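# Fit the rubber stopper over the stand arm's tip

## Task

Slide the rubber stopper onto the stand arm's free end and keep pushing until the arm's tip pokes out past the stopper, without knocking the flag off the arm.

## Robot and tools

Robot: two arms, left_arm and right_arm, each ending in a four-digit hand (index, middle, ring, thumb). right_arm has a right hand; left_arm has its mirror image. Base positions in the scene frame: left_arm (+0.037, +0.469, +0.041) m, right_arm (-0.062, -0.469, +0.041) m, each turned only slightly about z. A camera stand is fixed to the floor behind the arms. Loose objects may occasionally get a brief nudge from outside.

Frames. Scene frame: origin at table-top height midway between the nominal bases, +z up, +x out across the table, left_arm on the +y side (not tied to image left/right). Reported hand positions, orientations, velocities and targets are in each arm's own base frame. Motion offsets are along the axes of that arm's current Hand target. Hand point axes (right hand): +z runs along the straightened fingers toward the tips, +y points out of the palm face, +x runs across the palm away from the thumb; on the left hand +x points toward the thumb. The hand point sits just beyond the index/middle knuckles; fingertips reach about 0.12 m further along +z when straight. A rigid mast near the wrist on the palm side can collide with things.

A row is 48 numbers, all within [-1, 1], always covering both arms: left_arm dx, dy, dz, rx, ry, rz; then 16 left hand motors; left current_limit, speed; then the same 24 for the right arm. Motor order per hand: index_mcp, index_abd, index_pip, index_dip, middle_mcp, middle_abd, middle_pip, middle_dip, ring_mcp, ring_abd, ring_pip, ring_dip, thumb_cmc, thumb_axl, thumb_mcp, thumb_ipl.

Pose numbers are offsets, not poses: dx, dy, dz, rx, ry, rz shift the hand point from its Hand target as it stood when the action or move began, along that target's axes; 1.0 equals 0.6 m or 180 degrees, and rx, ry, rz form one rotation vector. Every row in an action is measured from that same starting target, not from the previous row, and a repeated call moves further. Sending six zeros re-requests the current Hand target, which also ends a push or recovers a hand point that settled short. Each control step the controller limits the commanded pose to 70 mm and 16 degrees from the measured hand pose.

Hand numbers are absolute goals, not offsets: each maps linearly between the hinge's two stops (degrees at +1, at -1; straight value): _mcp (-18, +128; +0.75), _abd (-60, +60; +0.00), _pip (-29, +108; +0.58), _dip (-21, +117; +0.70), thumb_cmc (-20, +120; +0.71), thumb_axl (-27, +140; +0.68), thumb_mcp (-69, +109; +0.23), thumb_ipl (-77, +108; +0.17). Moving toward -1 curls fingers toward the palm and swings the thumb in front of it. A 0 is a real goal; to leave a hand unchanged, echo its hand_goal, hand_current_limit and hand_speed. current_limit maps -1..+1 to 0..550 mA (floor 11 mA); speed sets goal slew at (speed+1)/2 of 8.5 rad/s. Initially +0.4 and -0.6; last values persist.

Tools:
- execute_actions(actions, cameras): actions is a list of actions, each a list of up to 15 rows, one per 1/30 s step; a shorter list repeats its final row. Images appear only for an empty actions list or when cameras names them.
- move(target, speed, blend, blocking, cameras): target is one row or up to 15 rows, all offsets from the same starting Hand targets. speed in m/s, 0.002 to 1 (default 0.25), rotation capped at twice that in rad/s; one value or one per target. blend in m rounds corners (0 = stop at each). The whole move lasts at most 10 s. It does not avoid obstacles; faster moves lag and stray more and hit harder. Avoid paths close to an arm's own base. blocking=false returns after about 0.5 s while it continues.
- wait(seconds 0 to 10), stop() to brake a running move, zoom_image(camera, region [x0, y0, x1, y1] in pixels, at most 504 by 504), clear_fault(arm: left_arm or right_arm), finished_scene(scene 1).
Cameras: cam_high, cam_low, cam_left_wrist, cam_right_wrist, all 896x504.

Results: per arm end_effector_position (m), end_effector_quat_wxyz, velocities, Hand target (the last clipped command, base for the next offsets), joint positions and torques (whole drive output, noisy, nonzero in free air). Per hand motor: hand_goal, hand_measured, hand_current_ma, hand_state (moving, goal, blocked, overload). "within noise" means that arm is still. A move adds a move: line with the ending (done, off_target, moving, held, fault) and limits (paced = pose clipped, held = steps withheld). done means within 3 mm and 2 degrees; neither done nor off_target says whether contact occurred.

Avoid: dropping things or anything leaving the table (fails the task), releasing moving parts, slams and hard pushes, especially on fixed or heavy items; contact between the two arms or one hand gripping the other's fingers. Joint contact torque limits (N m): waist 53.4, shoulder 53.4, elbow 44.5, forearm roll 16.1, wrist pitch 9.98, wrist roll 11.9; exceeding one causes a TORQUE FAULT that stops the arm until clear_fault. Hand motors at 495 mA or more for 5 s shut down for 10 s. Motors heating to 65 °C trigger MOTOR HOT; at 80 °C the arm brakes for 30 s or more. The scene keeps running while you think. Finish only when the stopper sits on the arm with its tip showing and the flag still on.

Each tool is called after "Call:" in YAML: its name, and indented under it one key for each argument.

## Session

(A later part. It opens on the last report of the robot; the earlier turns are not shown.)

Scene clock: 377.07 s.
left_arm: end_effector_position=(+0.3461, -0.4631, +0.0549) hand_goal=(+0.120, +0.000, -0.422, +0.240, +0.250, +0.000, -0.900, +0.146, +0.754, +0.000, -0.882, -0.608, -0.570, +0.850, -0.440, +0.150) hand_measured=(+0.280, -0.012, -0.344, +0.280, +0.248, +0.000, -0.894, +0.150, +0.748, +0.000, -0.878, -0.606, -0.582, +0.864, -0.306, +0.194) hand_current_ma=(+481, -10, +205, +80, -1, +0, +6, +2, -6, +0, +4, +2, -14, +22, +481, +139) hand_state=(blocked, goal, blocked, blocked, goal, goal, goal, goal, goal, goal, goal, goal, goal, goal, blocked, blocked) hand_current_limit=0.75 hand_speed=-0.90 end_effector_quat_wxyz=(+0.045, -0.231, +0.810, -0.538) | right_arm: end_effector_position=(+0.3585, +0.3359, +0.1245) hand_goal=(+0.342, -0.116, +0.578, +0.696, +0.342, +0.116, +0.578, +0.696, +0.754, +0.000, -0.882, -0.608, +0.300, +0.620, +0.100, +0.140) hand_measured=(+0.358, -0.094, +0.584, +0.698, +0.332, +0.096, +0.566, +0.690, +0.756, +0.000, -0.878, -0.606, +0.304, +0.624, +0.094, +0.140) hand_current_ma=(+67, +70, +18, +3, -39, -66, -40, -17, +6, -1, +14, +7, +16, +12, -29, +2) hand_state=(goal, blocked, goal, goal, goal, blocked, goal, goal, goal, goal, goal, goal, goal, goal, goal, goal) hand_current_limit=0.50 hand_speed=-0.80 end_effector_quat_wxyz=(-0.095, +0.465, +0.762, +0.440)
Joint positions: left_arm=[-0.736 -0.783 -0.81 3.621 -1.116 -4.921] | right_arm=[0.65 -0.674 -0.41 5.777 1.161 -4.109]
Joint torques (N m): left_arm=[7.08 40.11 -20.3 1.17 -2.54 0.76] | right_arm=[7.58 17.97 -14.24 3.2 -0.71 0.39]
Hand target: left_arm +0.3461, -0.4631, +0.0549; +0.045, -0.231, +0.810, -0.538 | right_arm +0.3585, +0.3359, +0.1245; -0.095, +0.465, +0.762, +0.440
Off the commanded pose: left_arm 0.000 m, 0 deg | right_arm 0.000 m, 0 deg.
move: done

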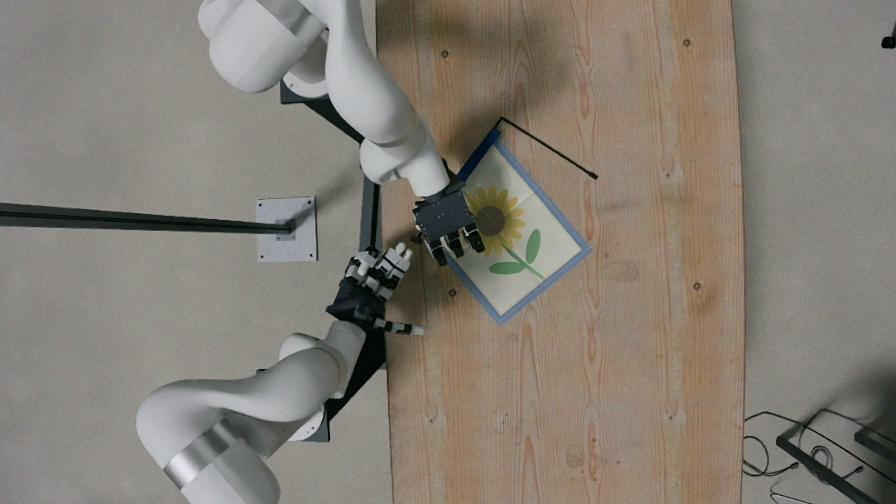

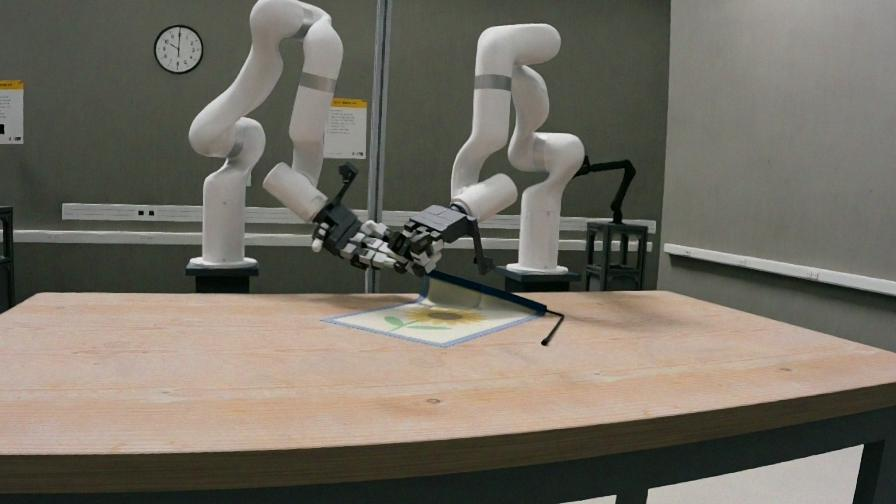

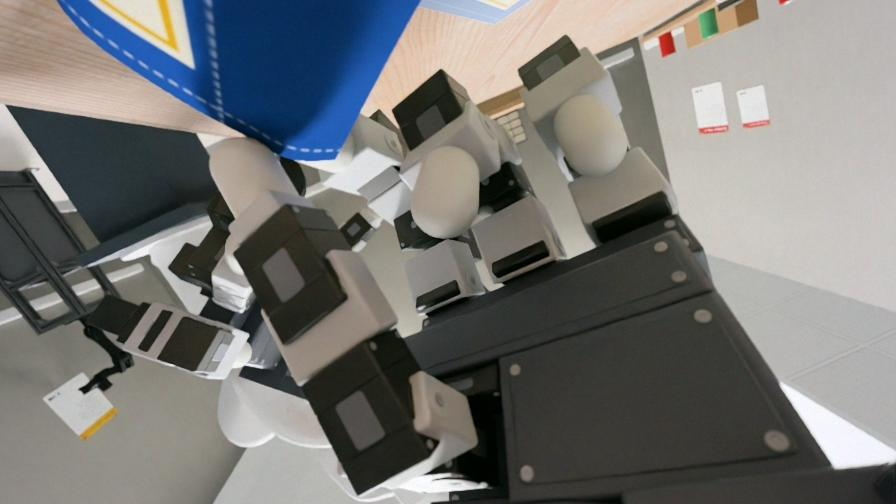

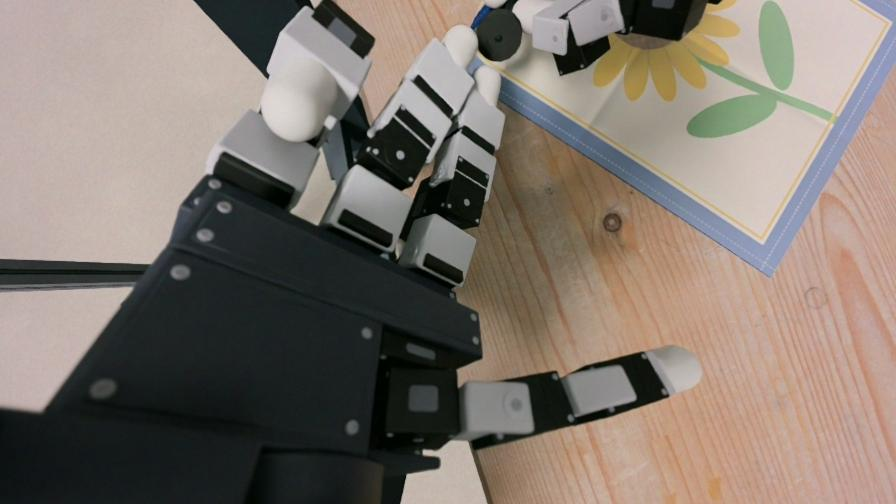

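Call:
move:
  target: [0,0,0,0,0,0, 0.12,0,-0.423,0.24,0.25,0,-0.9,0.145,0.753,0,-0.883,-0.609,-0.571,0.85,-0.44,0.15,0.75,-0.9, -0.01167,0.00664,0.01152,0,0,0, 0.3425,-0.116,0.577,0.696,0.3425,0.116,0.577,0.696,0.753,0,-0.883,-0.609,0.3,0.62,0.1,0.14,0.5,-0.8]
  speed: 0.08
  cameras: ["all"]

Call:
zoom_image:
  camera: "cam_right_wrist"
  region: [440, 0, 540, 75]

Call:
zoom_image:
  camera: "cam_high"
  region: [390, 215, 450, 265]

Call:
zoom_image:
  camera: "cam_left_wrist"
  region: [160, 100, 300, 220]

Scene clock: 381.20 s.
left_arm: end_effector_position=(+0.3461, -0.4631, +0.0549) hand_goal=(+0.120, +0.000, -0.422, +0.240, +0.250, +0.000, -0.900, +0.146, +0.754, +0.000, -0.882, -0.608, -0.570, +0.850, -0.440, +0.150) hand_measured=(+0.280, -0.012, -0.344, +0.280, +0.248, +0.000, -0.894, +0.150, +0.748, +0.000, -0.878, -0.606, -0.582, +0.864, -0.306, +0.194) hand_current_ma=(+481, -10, +205, +80, -1, +0, +6, +2, -6, +0, +4, +2, -14, +22, +481, +139) hand_state=(blocked, goal, blocked, blocked, goal, goal, goal, goal, goal, goal, goal, goal, goal, goal, blocked, blocked) hand_current_limit=0.75 hand_speed=-0.90 end_effector_quat_wxyz=(+0.045, -0.231, +0.810, -0.538) | right_arm: end_effector_position=(+0.3673, +0.3375, +0.1188) hand_goal=(+0.342, -0.116, +0.578, +0.696, +0.342, +0.116, +0.578, +0.696, +0.754, +0.000, -0.882, -0.608, +0.300, +0.620, +0.100, +0.140) hand_measured=(+0.358, -0.094, +0.584, +0.698, +0.332, +0.096, +0.566, +0.690, +0.756, +0.000, -0.878, -0.606, +0.304, +0.624, +0.094, +0.140) hand_current_ma=(+67, +70, +18, +3, -39, -66, -40, -17, +6, -1, +14, +7, +16, +12, -29, +2) hand_state=(goal, blocked, goal, goal, goal, blocked, goal, goal, goal, goal, goal, goal, goal, goal, goal, goal) hand_current_limit=0.50 hand_speed=-0.80 end_effector_quat_wxyz=(-0.095, +0.465, +0.762, +0.440)
Joint positions: left_arm=[-0.736 -0.783 -0.81 3.621 -1.116 -4.921] | right_arm=[0.636 -0.697 -0.435 5.764 1.157 -4.111]
Joint torques (N m): left_arm=[7.32 39.1 -20.56 1.68 -2.58 0.88] | right_arm=[-13.01 18.86 -14.05 -2.14 -0.66 -0.52]
Hand target: left_arm +0.3461, -0.4631, +0.0549; +0.045, -0.231, +0.810, -0.538 | right_arm +0.3673, +0.3375, +0.1188; -0.095, +0.465, +0.762, +0.440
Off the commanded pose: left_arm 0.000 m, 0 deg | right_arm 0.000 m, 0 deg.
move: done

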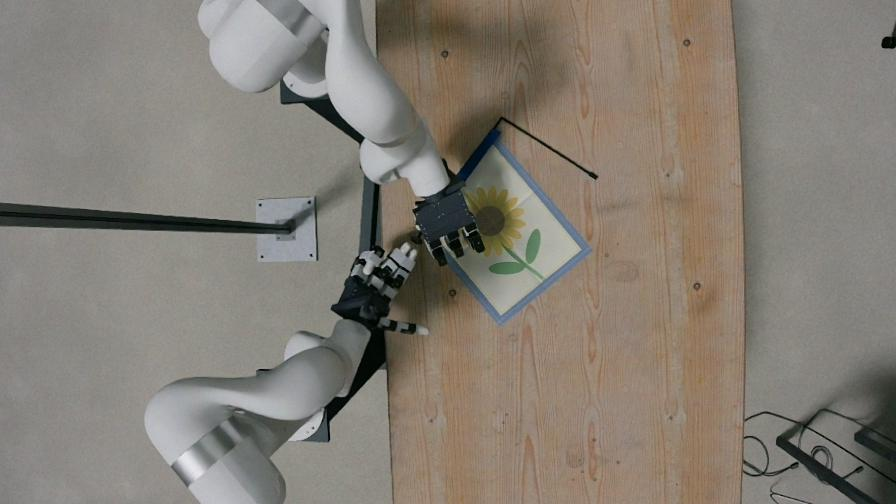

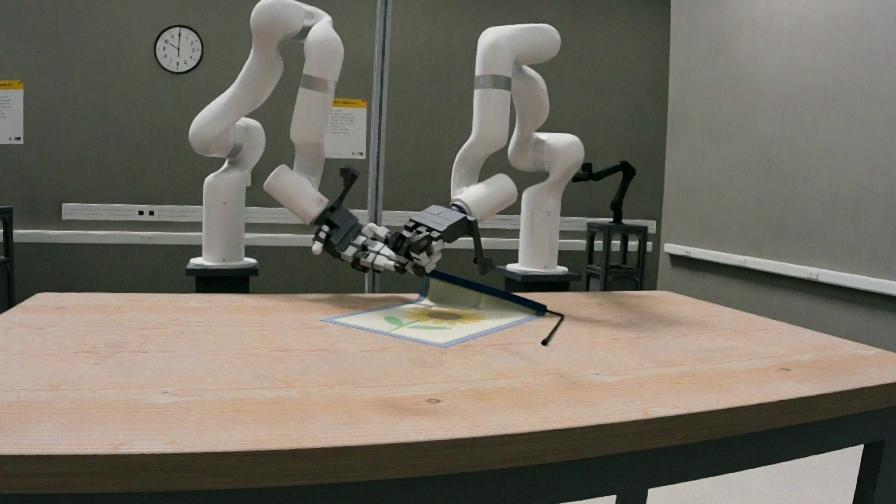

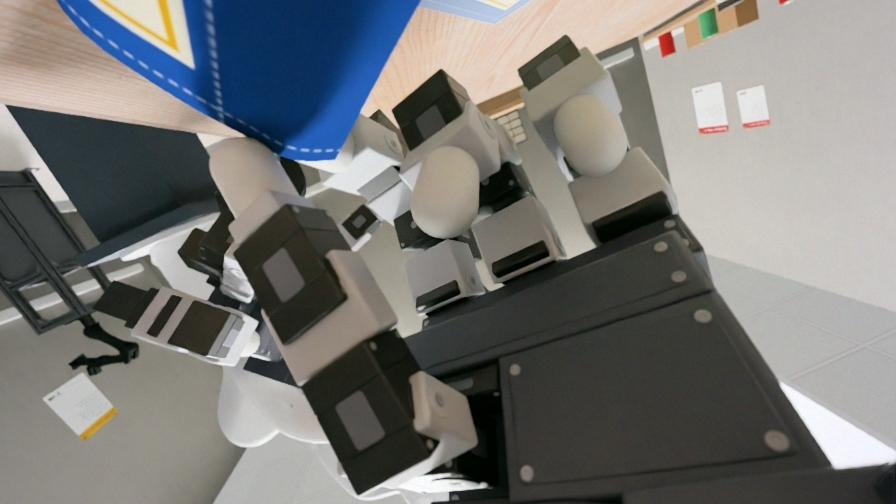

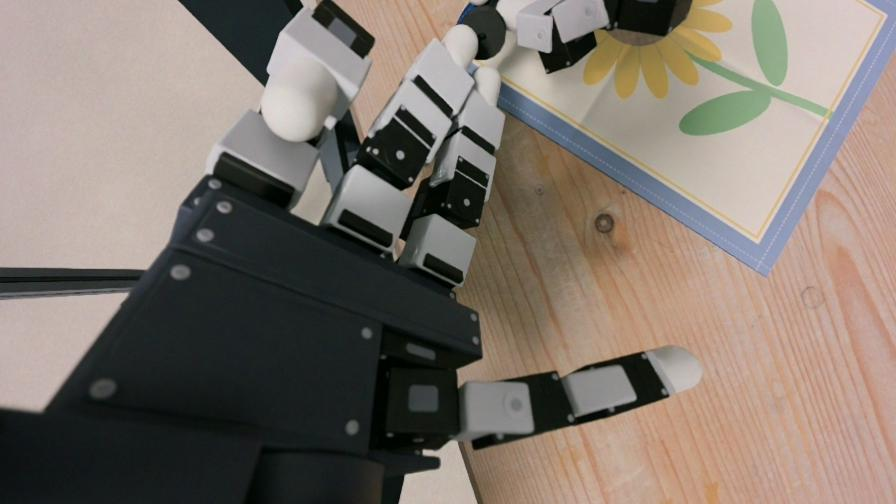

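Scaled by 5.040 from the camera's 896x504 image, which has a finer 1280x720 frame.

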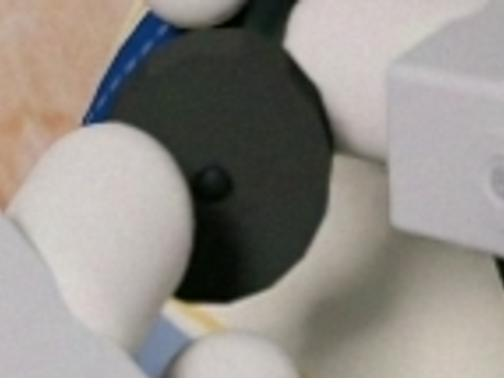

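Scaled by 8.400 from the camera's 896x504 image, which has a finer 1280x720 frame.

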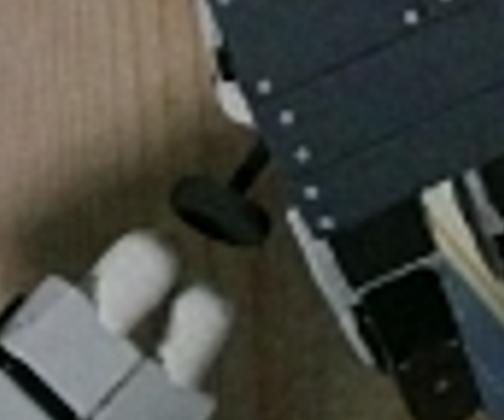

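Scaled by 3.600 from the camera's 896x504 image, which has a finer 1280x720 frame.

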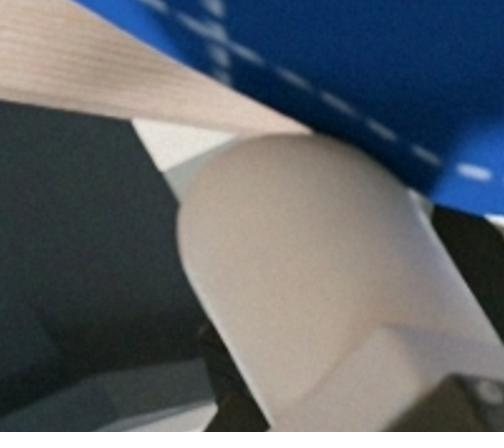

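Call:
zoom_image:
  camera: "cam_low"
  region: [360, 225, 440, 285]

Call:
zoom_image:
  camera: "cam_high"
  region: [398, 230, 422, 250]

Scaled by 6.300 from the camera's 896x504 image, which has a finer 1280x720 frame.

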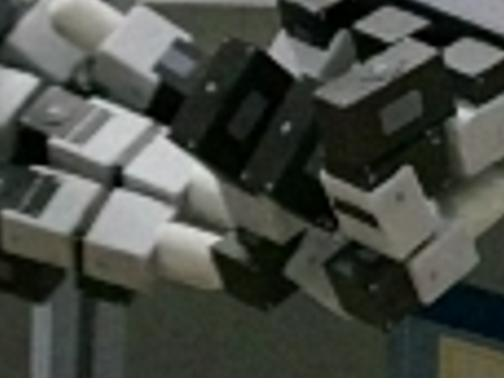

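Scaled by 21.000 from the camera's 896x504 image, which has a finer 1280x720 frame.

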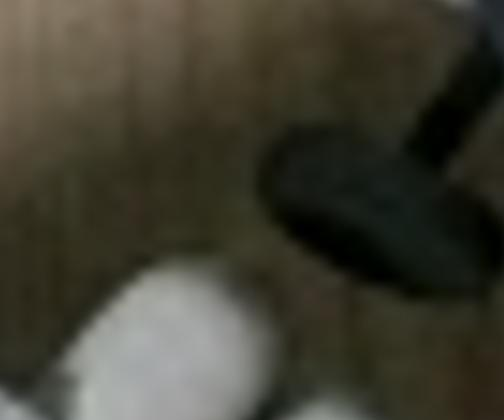

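Call:
move:
  target: [0,0,0,0,0,0, 0.12,0,-0.423,0.24,0.25,0,-0.9,0.145,0.753,0,-0.883,-0.609,-0.571,0.85,-0.44,0.15,0.75,-0.9, 0.00167,0.00354,0.00947,0,0,0, 0.3425,-0.116,0.577,0.696,0.3425,0.116,0.577,0.696,0.753,0,-0.883,-0.609,0.3,0.62,0.1,0.14,0.5,-0.8]
  speed: 0.06
  cameras: ["cam_high","cam_right_wrist"]

Call:
zoom_image:
  camera: "cam_right_wrist"
  region: [440, 0, 540, 75]

Call:
zoom_image:
  camera: "cam_high"
  region: [398, 230, 422, 250]

Scene clock: 384.13 s.
left_arm: end_effector_position=(+0.3461, -0.4631, +0.0549) hand_goal=(+0.120, +0.000, -0.422, +0.240, +0.250, +0.000, -0.900, +0.146, +0.754, +0.000, -0.882, -0.608, -0.570, +0.850, -0.440, +0.150) hand_measured=(+0.280, -0.012, -0.344, +0.280, +0.248, +0.000, -0.894, +0.150, +0.748, +0.000, -0.878, -0.606, -0.582, +0.864, -0.306, +0.194) hand_current_ma=(+481, -10, +205, +80, -1, +0, +6, +2, -6, +0, +4, +2, -14, +22, +481, +139) hand_state=(blocked, goal, blocked, blocked, goal, goal, goal, goal, goal, goal, goal, goal, goal, goal, blocked, blocked) hand_current_limit=0.75 hand_speed=-0.90 end_effector_quat_wxyz=(+0.045, -0.231, +0.810, -0.538) | right_arm: end_effector_position=(+0.3699, +0.3428, +0.1172) hand_goal=(+0.342, -0.116, +0.578, +0.696, +0.342, +0.116, +0.578, +0.696, +0.754, +0.000, -0.882, -0.608, +0.300, +0.620, +0.100, +0.140) hand_measured=(+0.358, -0.094, +0.584, +0.698, +0.332, +0.096, +0.566, +0.690, +0.756, +0.000, -0.878, -0.606, +0.304, +0.624, +0.094, +0.140) hand_current_ma=(+67, +70, +18, +3, -39, -66, -40, -17, +6, -1, +14, +7, +16, +12, -29, +2) hand_state=(goal, blocked, goal, goal, goal, blocked, goal, goal, goal, goal, goal, goal, goal, goal, goal, goal) hand_current_limit=0.50 hand_speed=-0.80 end_effector_quat_wxyz=(-0.095, +0.465, +0.762, +0.440)
Joint positions: left_arm=[-0.736 -0.783 -0.81 3.621 -1.116 -4.921] | right_arm=[0.645 -0.705 -0.45 5.771 1.152 -4.105]
Joint torques (N m): left_arm=[7.5 38.83 -20.39 1.86 -2.54 0.76] | right_arm=[7.55 19.93 -15.03 1.86 -0.79 0.44]
Hand target: left_arm +0.3461, -0.4631, +0.0549; +0.045, -0.231, +0.810, -0.538 | right_arm +0.3700, +0.3428, +0.1172; -0.095, +0.465, +0.762, +0.440
Off the commanded pose: left_arm 0.000 m, 0 deg | right_arm 0.000 m, 0 deg.
move: done
Images, in order (width x height): cam_high 896x504, cam_right_wrist 896x504.

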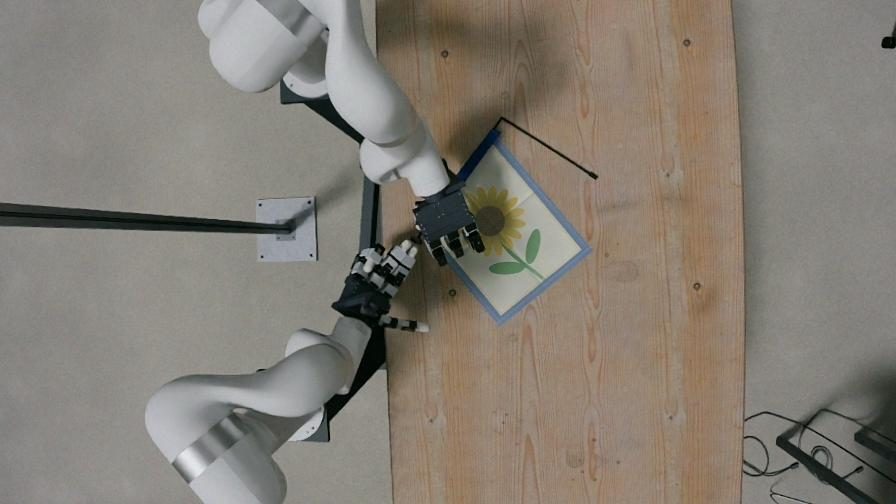

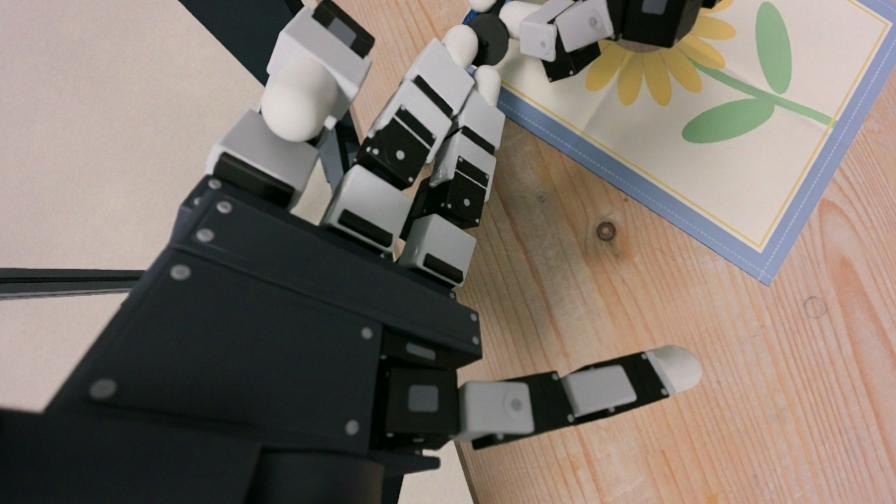

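Scaled by 5.040 from the camera's 896x504 image, which has a finer 1280x720 frame.

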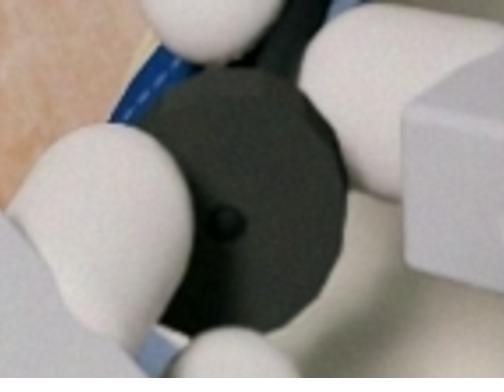

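Scaled by 21.000 from the camera's 896x504 image, which has a finer 1280x720 frame.

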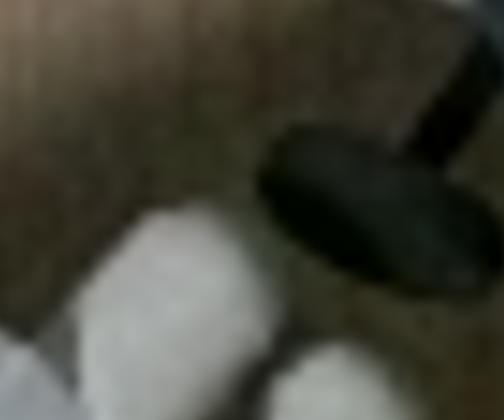

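Call:
move:
  target: [0,0,0,0,0,0, 0.12,0,-0.423,0.24,0.25,0,-0.9,0.145,0.753,0,-0.883,-0.609,-0.571,0.85,-0.44,0.15,0.75,-0.9, -0.00167,0.00473,0.00687,0,0,0, 0.3425,-0.116,0.577,0.696,0.3425,0.116,0.577,0.696,0.753,0,-0.883,-0.609,0.3,0.62,0.1,0.14,0.5,-0.8]
  speed: 0.04
  cameras: ["cam_high","cam_right_wrist"]

Call:
zoom_image:
  camera: "cam_right_wrist"
  region: [440, 0, 540, 75]

Call:
zoom_image:
  camera: "cam_high"
  region: [398, 230, 422, 250]

Call:
zoom_image:
  camera: "cam_high"
  region: [470, 100, 530, 150]

Scene clock: 385.67 s.
left_arm: end_effector_position=(+0.3461, -0.4631, +0.0549) hand_goal=(+0.120, +0.000, -0.422, +0.240, +0.250, +0.000, -0.900, +0.146, +0.754, +0.000, -0.882, -0.608, -0.570, +0.850, -0.440, +0.150) hand_measured=(+0.280, -0.012, -0.344, +0.280, +0.248, +0.000, -0.894, +0.150, +0.748, +0.000, -0.878, -0.606, -0.582, +0.864, -0.306, +0.194) hand_current_ma=(+481, -10, +205, +80, -1, +0, +6, +2, -6, +0, +4, +2, -14, +22, +481, +139) hand_state=(blocked, goal, blocked, blocked, goal, goal, goal, goal, goal, goal, goal, goal, goal, goal, blocked, blocked) hand_current_limit=0.75 hand_speed=-0.90 end_effector_quat_wxyz=(+0.045, -0.231, +0.810, -0.538) | right_arm: end_effector_position=(+0.3738, +0.3458, +0.1159) hand_goal=(+0.342, -0.116, +0.578, +0.696, +0.342, +0.116, +0.578, +0.696, +0.754, +0.000, -0.882, -0.608, +0.300, +0.620, +0.100, +0.140) hand_measured=(+0.358, -0.094, +0.584, +0.698, +0.332, +0.096, +0.566, +0.690, +0.756, +0.000, -0.878, -0.606, +0.304, +0.624, +0.094, +0.140) hand_current_ma=(+67, +70, +18, +3, -39, -66, -40, -17, +6, -1, +14, +7, +16, +12, -29, +2) hand_state=(goal, blocked, goal, goal, goal, blocked, goal, goal, goal, goal, goal, goal, goal, goal, goal, goal) hand_current_limit=0.50 hand_speed=-0.80 end_effector_quat_wxyz=(-0.095, +0.465, +0.762, +0.440)
Joint positions: left_arm=[-0.736 -0.783 -0.81 3.621 -1.116 -4.921] | right_arm=[0.646 -0.711 -0.463 5.77 1.146 -4.101]
Joint torques (N m): left_arm=[8.09 38.5 -20.25 2.06 -2.6 0.79] | right_arm=[8.75 20.61 -14.51 -2.33 -0.65 0.37]
Hand target: left_arm +0.3461, -0.4631, +0.0549; +0.045, -0.231, +0.810, -0.538 | right_arm +0.3738, +0.3459, +0.1159; -0.095, +0.465, +0.762, +0.440
Off the commanded pose: left_arm 0.000 m, 0 deg | right_arm 0.000 m, 0 deg.
move: done
Images, in order (width x height): cam_high 896x504, cam_right_wrist 896x504.

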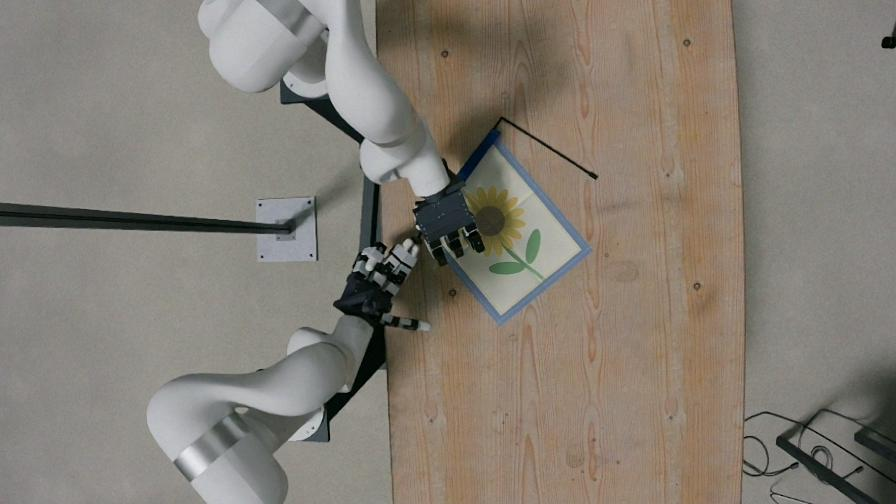

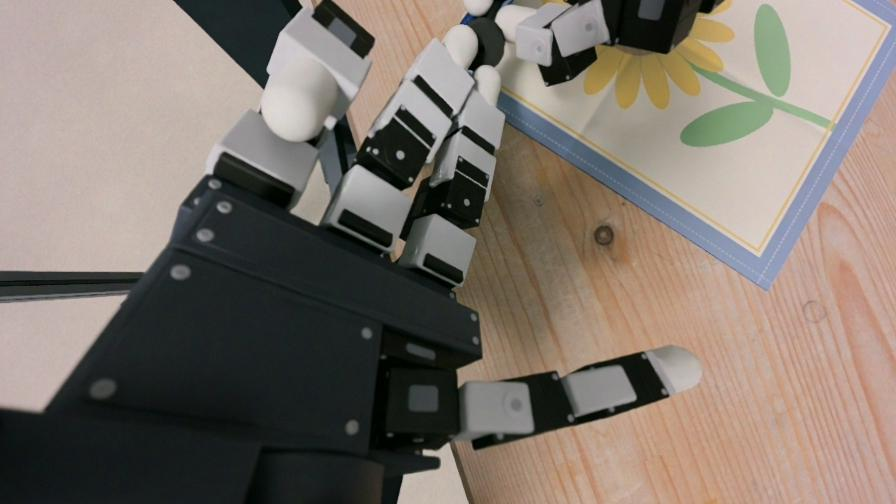

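Scaled by 5.040 from the camera's 896x504 image, which has a finer 1280x720 frame.

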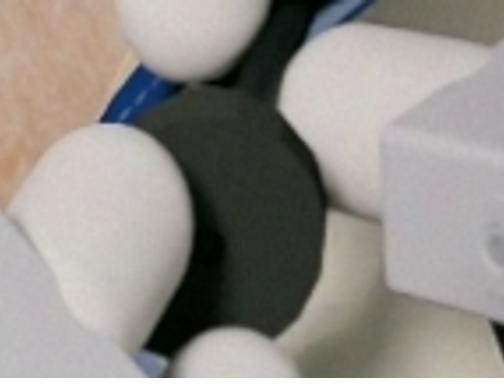

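Scaled by 21.000 from the camera's 896x504 image, which has a finer 1280x720 frame.

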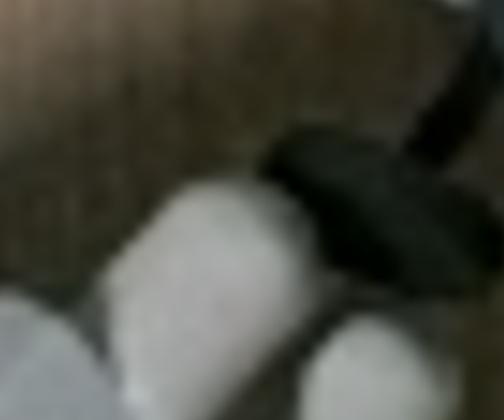

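Scaled by 8.400 from the camera's 896x504 image, which has a finer 1280x720 frame.

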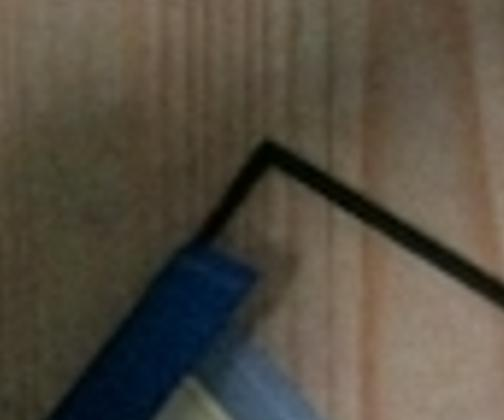

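Call:
move:
  target: [0,0,0,0,0,0, 0.12,0,-0.423,0.24,0.25,0,-0.9,0.145,0.753,0,-0.883,-0.609,-0.571,0.85,-0.44,0.15,0.75,-0.9, 0,0.00249,0.00432,0,0,0, 0.3425,-0.116,0.577,0.696,0.3425,0.116,0.577,0.696,0.753,0,-0.883,-0.609,0.3,0.62,0.1,0.14,0.5,-0.8]
  speed: 0.02
  cameras: ["cam_high","cam_right_wrist"]

Call:
zoom_image:
  camera: "cam_right_wrist"
  region: [440, 0, 540, 75]

Call:
zoom_image:
  camera: "cam_high"
  region: [398, 230, 422, 250]

Call:
zoom_image:
  camera: "cam_high"
  region: [470, 100, 530, 150]

Scene clock: 386.77 s.
left_arm: end_effector_position=(+0.3461, -0.4631, +0.0549) hand_goal=(+0.120, +0.000, -0.422, +0.240, +0.250, +0.000, -0.900, +0.146, +0.754, +0.000, -0.882, -0.608, -0.570, +0.850, -0.440, +0.150) hand_measured=(+0.280, -0.012, -0.344, +0.280, +0.248, +0.000, -0.894, +0.150, +0.748, +0.000, -0.878, -0.606, -0.582, +0.864, -0.306, +0.194) hand_current_ma=(+481, -10, +205, +80, -1, +0, +6, +2, -6, +0, +4, +2, -15, +22, +481, +139) hand_state=(blocked, goal, blocked, blocked, goal, goal, goal, goal, goal, goal, goal, goal, goal, goal, blocked, blocked) hand_current_limit=0.75 hand_speed=-0.90 end_effector_quat_wxyz=(+0.045, -0.231, +0.810, -0.538) | right_arm: end_effector_position=(+0.3757, +0.3481, +0.1152) hand_goal=(+0.342, -0.116, +0.578, +0.696, +0.342, +0.116, +0.578, +0.696, +0.754, +0.000, -0.882, -0.608, +0.300, +0.620, +0.100, +0.140) hand_measured=(+0.360, -0.094, +0.584, +0.698, +0.332, +0.096, +0.568, +0.690, +0.756, +0.000, -0.878, -0.606, +0.304, +0.624, +0.094, +0.140) hand_current_ma=(+71, +70, +21, +3, -34, -66, -39, -17, +6, -1, +14, +7, +16, +12, -29, +2) hand_state=(goal, blocked, goal, goal, goal, blocked, goal, goal, goal, goal, goal, goal, goal, goal, goal, goal) hand_current_limit=0.50 hand_speed=-0.80 end_effector_quat_wxyz=(-0.095, +0.465, +0.762, +0.440)
Joint positions: left_arm=[-0.736 -0.783 -0.81 3.621 -1.116 -4.921] | right_arm=[0.648 -0.714 -0.47 5.771 1.143 -4.099]
Joint torques (N m): left_arm=[7.7 37.87 -20.7 2.31 -2.57 0.79] | right_arm=[9.32 21.83 -16.08 2.12 -0.57 0.38]
Hand target: left_arm +0.3461, -0.4631, +0.0549; +0.045, -0.231, +0.810, -0.538 | right_arm +0.3757, +0.3481, +0.1152; -0.095, +0.465, +0.762, +0.440
Off the commanded pose: left_arm 0.000 m, 0 deg | right_arm 0.000 m, 0 deg.
move: done
Images, in order (width x height): cam_high 896x504, cam_right_wrist 896x504.

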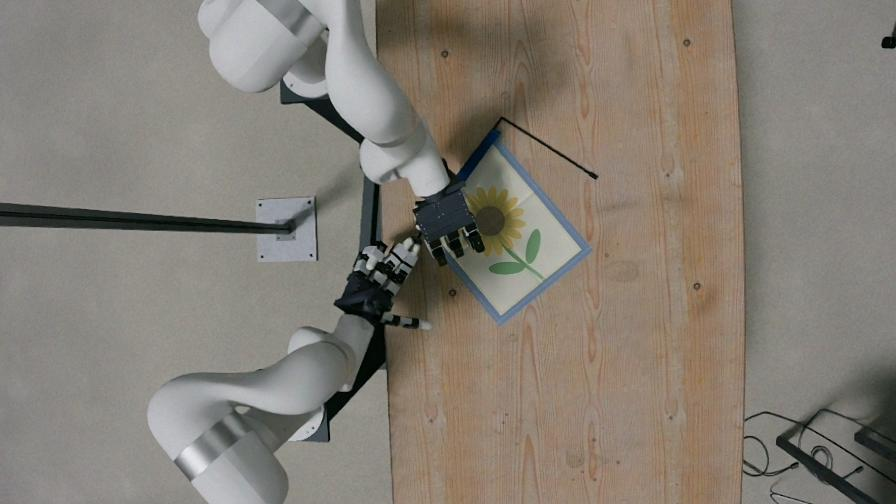

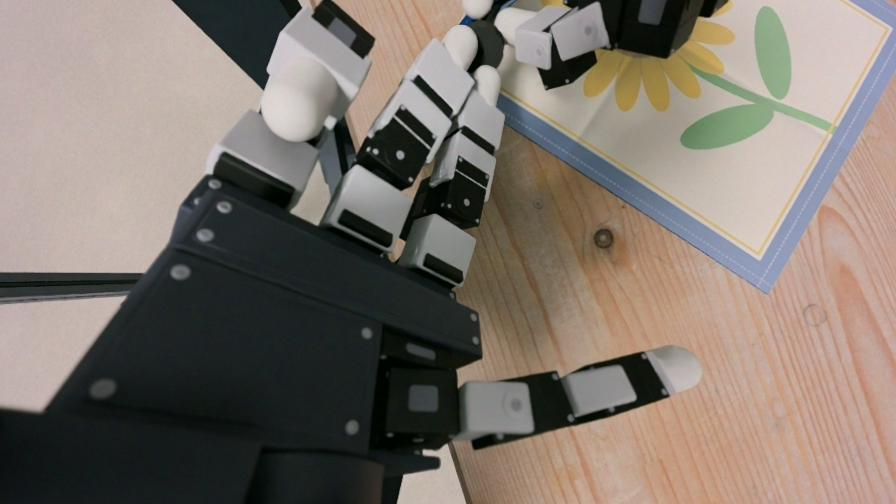

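Scaled by 5.040 from the camera's 896x504 image, which has a finer 1280x720 frame.

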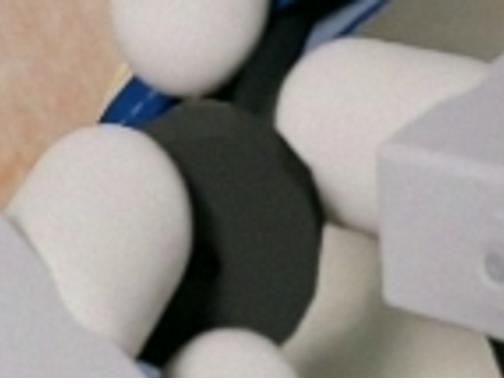

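Scaled by 21.000 from the camera's 896x504 image, which has a finer 1280x720 frame.

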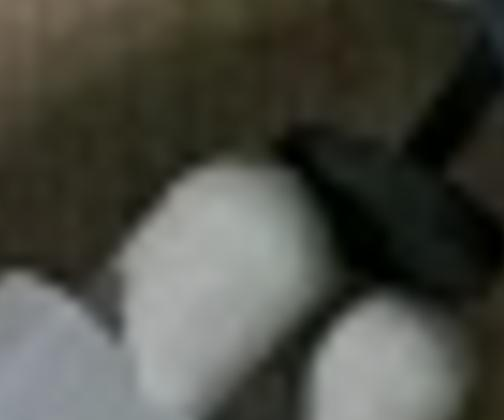

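Scaled by 8.400 from the camera's 896x504 image, which has a finer 1280x720 frame.

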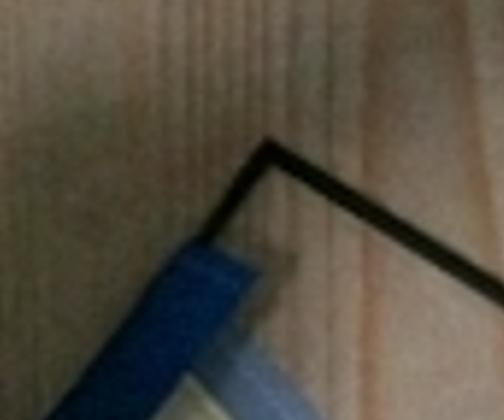

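Call:
move:
  target: [0,0,0,0,0,0, 0.12,0,-0.423,0.24,0.25,0,-0.9,0.145,0.753,0,-0.883,-0.609,-0.571,0.85,-0.44,0.15,0.75,-0.9, 0,0.00125,0.00216,0,0,0, 0.3425,-0.116,0.577,0.696,0.3425,0.116,0.577,0.696,0.753,0,-0.883,-0.609,0.3,0.62,0.1,0.14,0.5,-0.8]
  speed: 0.02
  cameras: ["cam_high","cam_right_wrist","cam_left_wrist"]

Call:
zoom_image:
  camera: "cam_right_wrist"
  region: [440, 0, 540, 75]

Call:
zoom_image:
  camera: "cam_high"
  region: [398, 230, 422, 250]

Call:
zoom_image:
  camera: "cam_high"
  region: [470, 100, 530, 150]

Scene clock: 388.00 s.
left_arm: end_effector_position=(+0.3461, -0.4631, +0.0549) hand_goal=(+0.120, +0.000, -0.422, +0.240, +0.250, +0.000, -0.900, +0.146, +0.754, +0.000, -0.882, -0.608, -0.570, +0.850, -0.440, +0.150) hand_measured=(+0.280, -0.020, -0.344, +0.280, +0.248, +0.000, -0.894, +0.150, +0.748, +0.000, -0.878, -0.606, -0.586, +0.864, -0.306, +0.194) hand_current_ma=(+481, -25, +205, +80, -1, +0, +6, +2, -6, +0, +4, +2, -22, +22, +481, +139) hand_state=(blocked, blocked, blocked, blocked, goal, goal, goal, goal, goal, goal, goal, goal, goal, goal, blocked, blocked) hand_current_limit=0.75 hand_speed=-0.90 end_effector_quat_wxyz=(+0.045, -0.231, +0.810, -0.538) | right_arm: end_effector_position=(+0.3766, +0.3492, +0.1149) hand_goal=(+0.342, -0.116, +0.578, +0.696, +0.342, +0.116, +0.578, +0.696, +0.754, +0.000, -0.882, -0.608, +0.300, +0.620, +0.100, +0.140) hand_measured=(+0.362, -0.094, +0.586, +0.698, +0.334, +0.096, +0.568, +0.692, +0.756, +0.000, -0.878, -0.606, +0.304, +0.624, +0.094, +0.140) hand_current_ma=(+80, +70, +25, +3, -26, -66, -33, -15, +6, -1, +14, +7, +16, +12, -29, +2) hand_state=(goal, blocked, goal, goal, goal, blocked, goal, goal, goal, goal, goal, goal, goal, goal, goal, goal) hand_current_limit=0.50 hand_speed=-0.80 end_effector_quat_wxyz=(-0.095, +0.465, +0.762, +0.440)
Joint positions: left_arm=[-0.736 -0.783 -0.81 3.621 -1.116 -4.921] | right_arm=[0.649 -0.716 -0.474 5.771 1.141 -4.097]
Joint torques (N m): left_arm=[5.96 38.55 -20.36 2.28 -2.54 0.86] | right_arm=[9.02 22.2 -17.3 2.04 -0.46 0.38]
Hand target: left_arm +0.3461, -0.4631, +0.0549; +0.045, -0.231, +0.810, -0.538 | right_arm +0.3767, +0.3492, +0.1149; -0.095, +0.465, +0.762, +0.440
Off the commanded pose: left_arm 0.000 m, 0 deg | right_arm 0.000 m, 0 deg.
move: done
Images, in order (width x height): cam_high 896x504, cam_left_wrist 896x504, cam_right_wrist 896x504.

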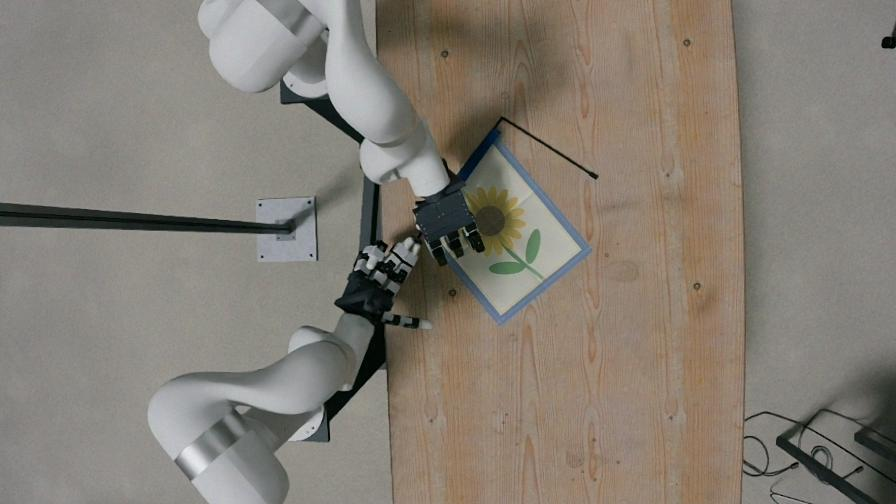

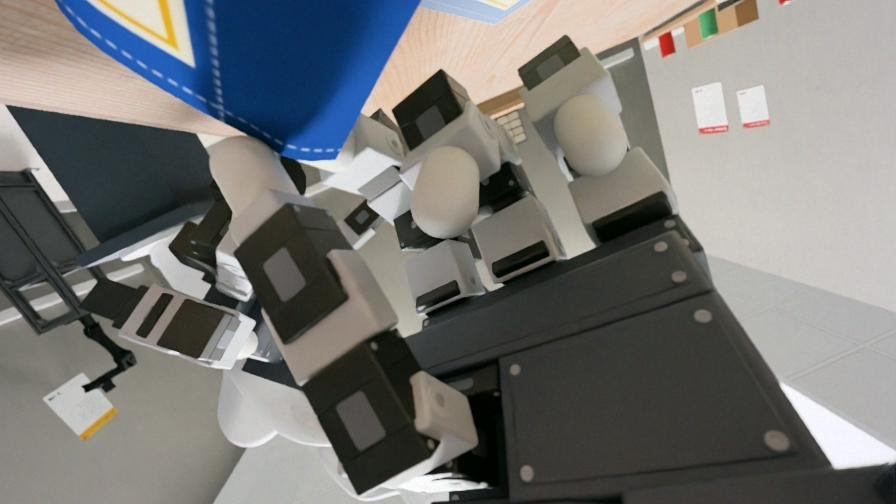

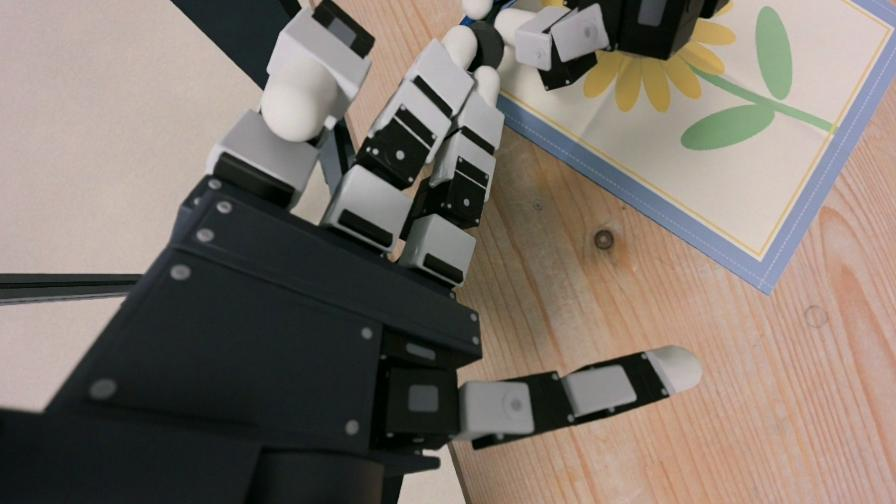

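Scaled by 5.040 from the camera's 896x504 image, which has a finer 1280x720 frame.

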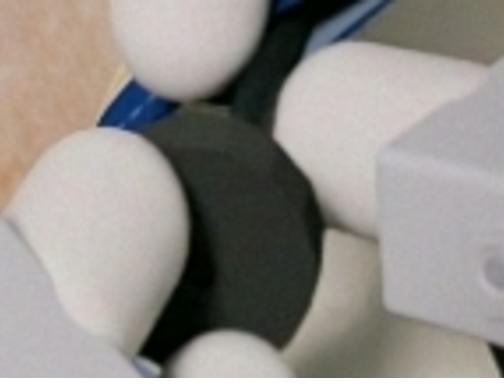

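Scaled by 21.000 from the camera's 896x504 image, which has a finer 1280x720 frame.

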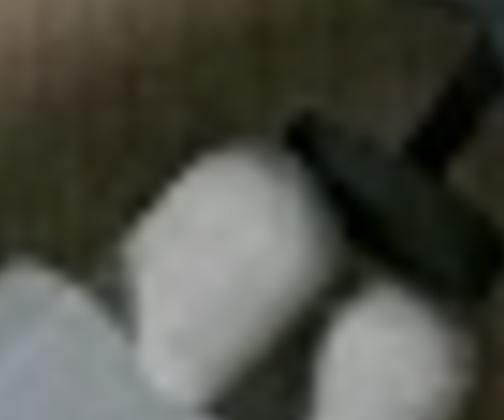

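Scaled by 8.400 from the camera's 896x504 image, which has a finer 1280x720 frame.

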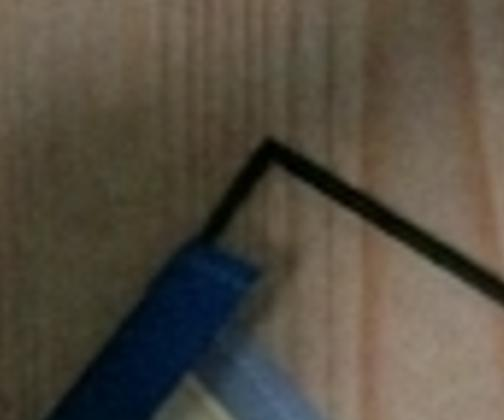

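Call:
move:
  target: [0,0,0,0,0,0, 0.12,0,-0.423,0.24,0.25,0,-0.9,0.145,0.753,0,-0.883,-0.609,-0.571,0.85,-0.44,0.15,0.75,-0.9, 0,0.00125,0.00216,0,0,0, 0.3425,-0.116,0.577,0.696,0.3425,0.116,0.577,0.696,0.753,0,-0.883,-0.609,0.3,0.62,0.1,0.14,0.6,-0.8]
  speed: 0.02
  cameras: ["cam_high","cam_right_wrist"]

Call:
zoom_image:
  camera: "cam_right_wrist"
  region: [440, 0, 540, 75]

Call:
zoom_image:
  camera: "cam_high"
  region: [398, 230, 422, 250]

Call:
zoom_image:
  camera: "cam_high"
  region: [470, 100, 530, 150]

Scene clock: 389.30 s.
left_arm: end_effector_position=(+0.3461, -0.4631, +0.0549) hand_goal=(+0.120, +0.000, -0.422, +0.240, +0.250, +0.000, -0.900, +0.146, +0.754, +0.000, -0.882, -0.608, -0.570, +0.850, -0.440, +0.150) hand_measured=(+0.280, -0.032, -0.344, +0.280, +0.248, +0.000, -0.894, +0.150, +0.748, +0.000, -0.878, -0.606, -0.590, +0.862, -0.306, +0.194) hand_current_ma=(+481, -48, +205, +80, -1, +0, +6, +2, -6, +0, +4, +2, -27, +18, +481, +139) hand_state=(blocked, blocked, blocked, blocked, goal, goal, goal, goal, goal, goal, goal, goal, goal, goal, blocked, blocked) hand_current_limit=0.75 hand_speed=-0.90 end_effector_quat_wxyz=(+0.045, -0.231, +0.810, -0.538) | right_arm: end_effector_position=(+0.3776, +0.3503, +0.1145) hand_goal=(+0.342, -0.116, +0.578, +0.696, +0.342, +0.116, +0.578, +0.696, +0.754, +0.000, -0.882, -0.608, +0.300, +0.620, +0.100, +0.140) hand_measured=(+0.362, -0.094, +0.586, +0.698, +0.336, +0.096, +0.568, +0.692, +0.756, +0.000, -0.878, -0.606, +0.304, +0.624, +0.094, +0.140) hand_current_ma=(+83, +70, +27, +3, -23, -66, -32, -15, +6, -1, +14, +7, +16, +12, -29, +2) hand_state=(blocked, blocked, goal, goal, goal, blocked, goal, goal, goal, goal, goal, goal, goal, goal, goal, goal) hand_current_limit=0.60 hand_speed=-0.80 end_effector_quat_wxyz=(-0.095, +0.465, +0.762, +0.440)
Joint positions: left_arm=[-0.736 -0.783 -0.81 3.621 -1.116 -4.921] | right_arm=[0.65 -0.718 -0.478 5.772 1.14 -4.096]
Joint torques (N m): left_arm=[3.58 38.72 -20.47 1.91 -2.58 0.57] | right_arm=[8.73 22.78 -18.69 2.06 -0.34 0.32]
Hand target: left_arm +0.3461, -0.4631, +0.0549; +0.045, -0.231, +0.810, -0.538 | right_arm +0.3776, +0.3503, +0.1145; -0.095, +0.465, +0.762, +0.440
Off the commanded pose: left_arm 0.000 m, 0 deg | right_arm 0.000 m, 0 deg.
move: done
Images, in order (width x height): cam_high 896x504, cam_right_wrist 896x504.

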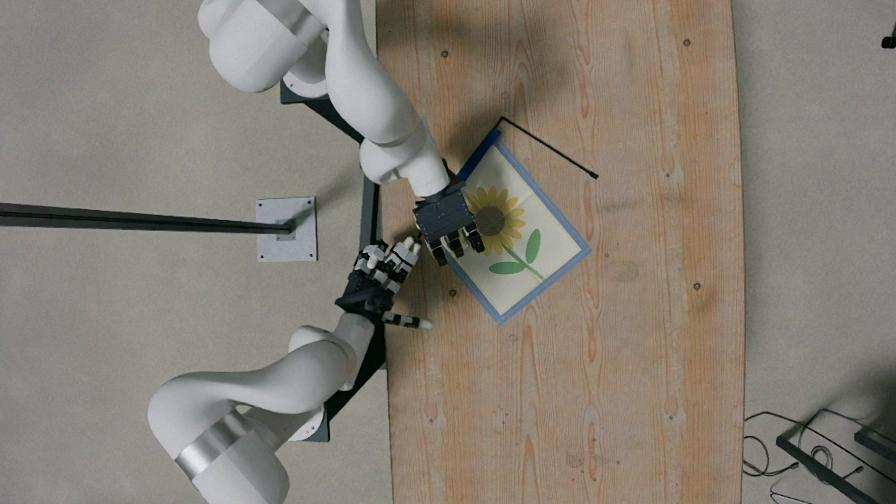

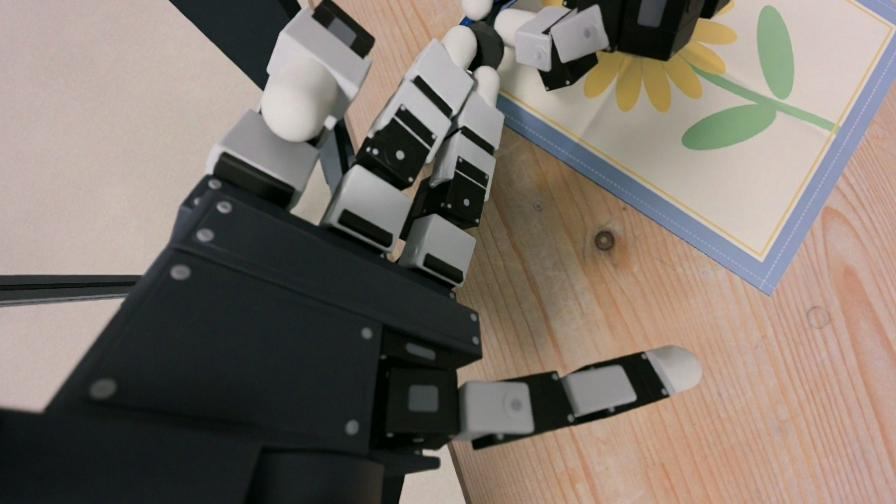

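Scaled by 5.040 from the camera's 896x504 image, which has a finer 1280x720 frame.

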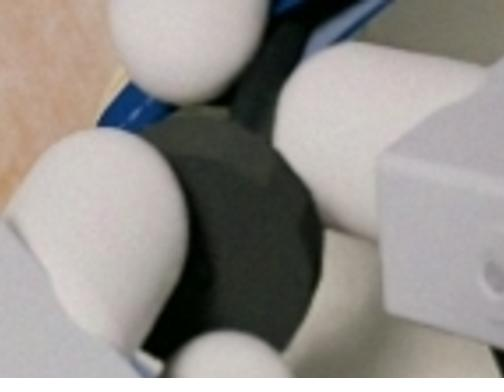

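Scaled by 21.000 from the camera's 896x504 image, which has a finer 1280x720 frame.

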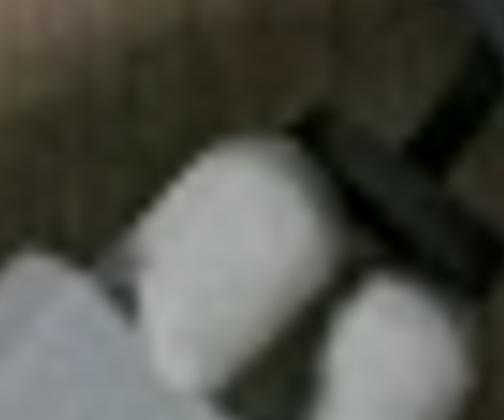

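Scaled by 8.400 from the camera's 896x504 image, which has a finer 1280x720 frame.

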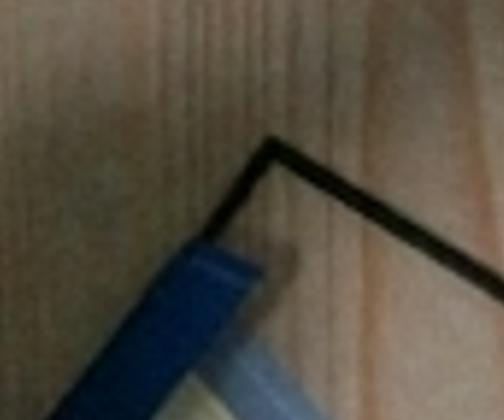

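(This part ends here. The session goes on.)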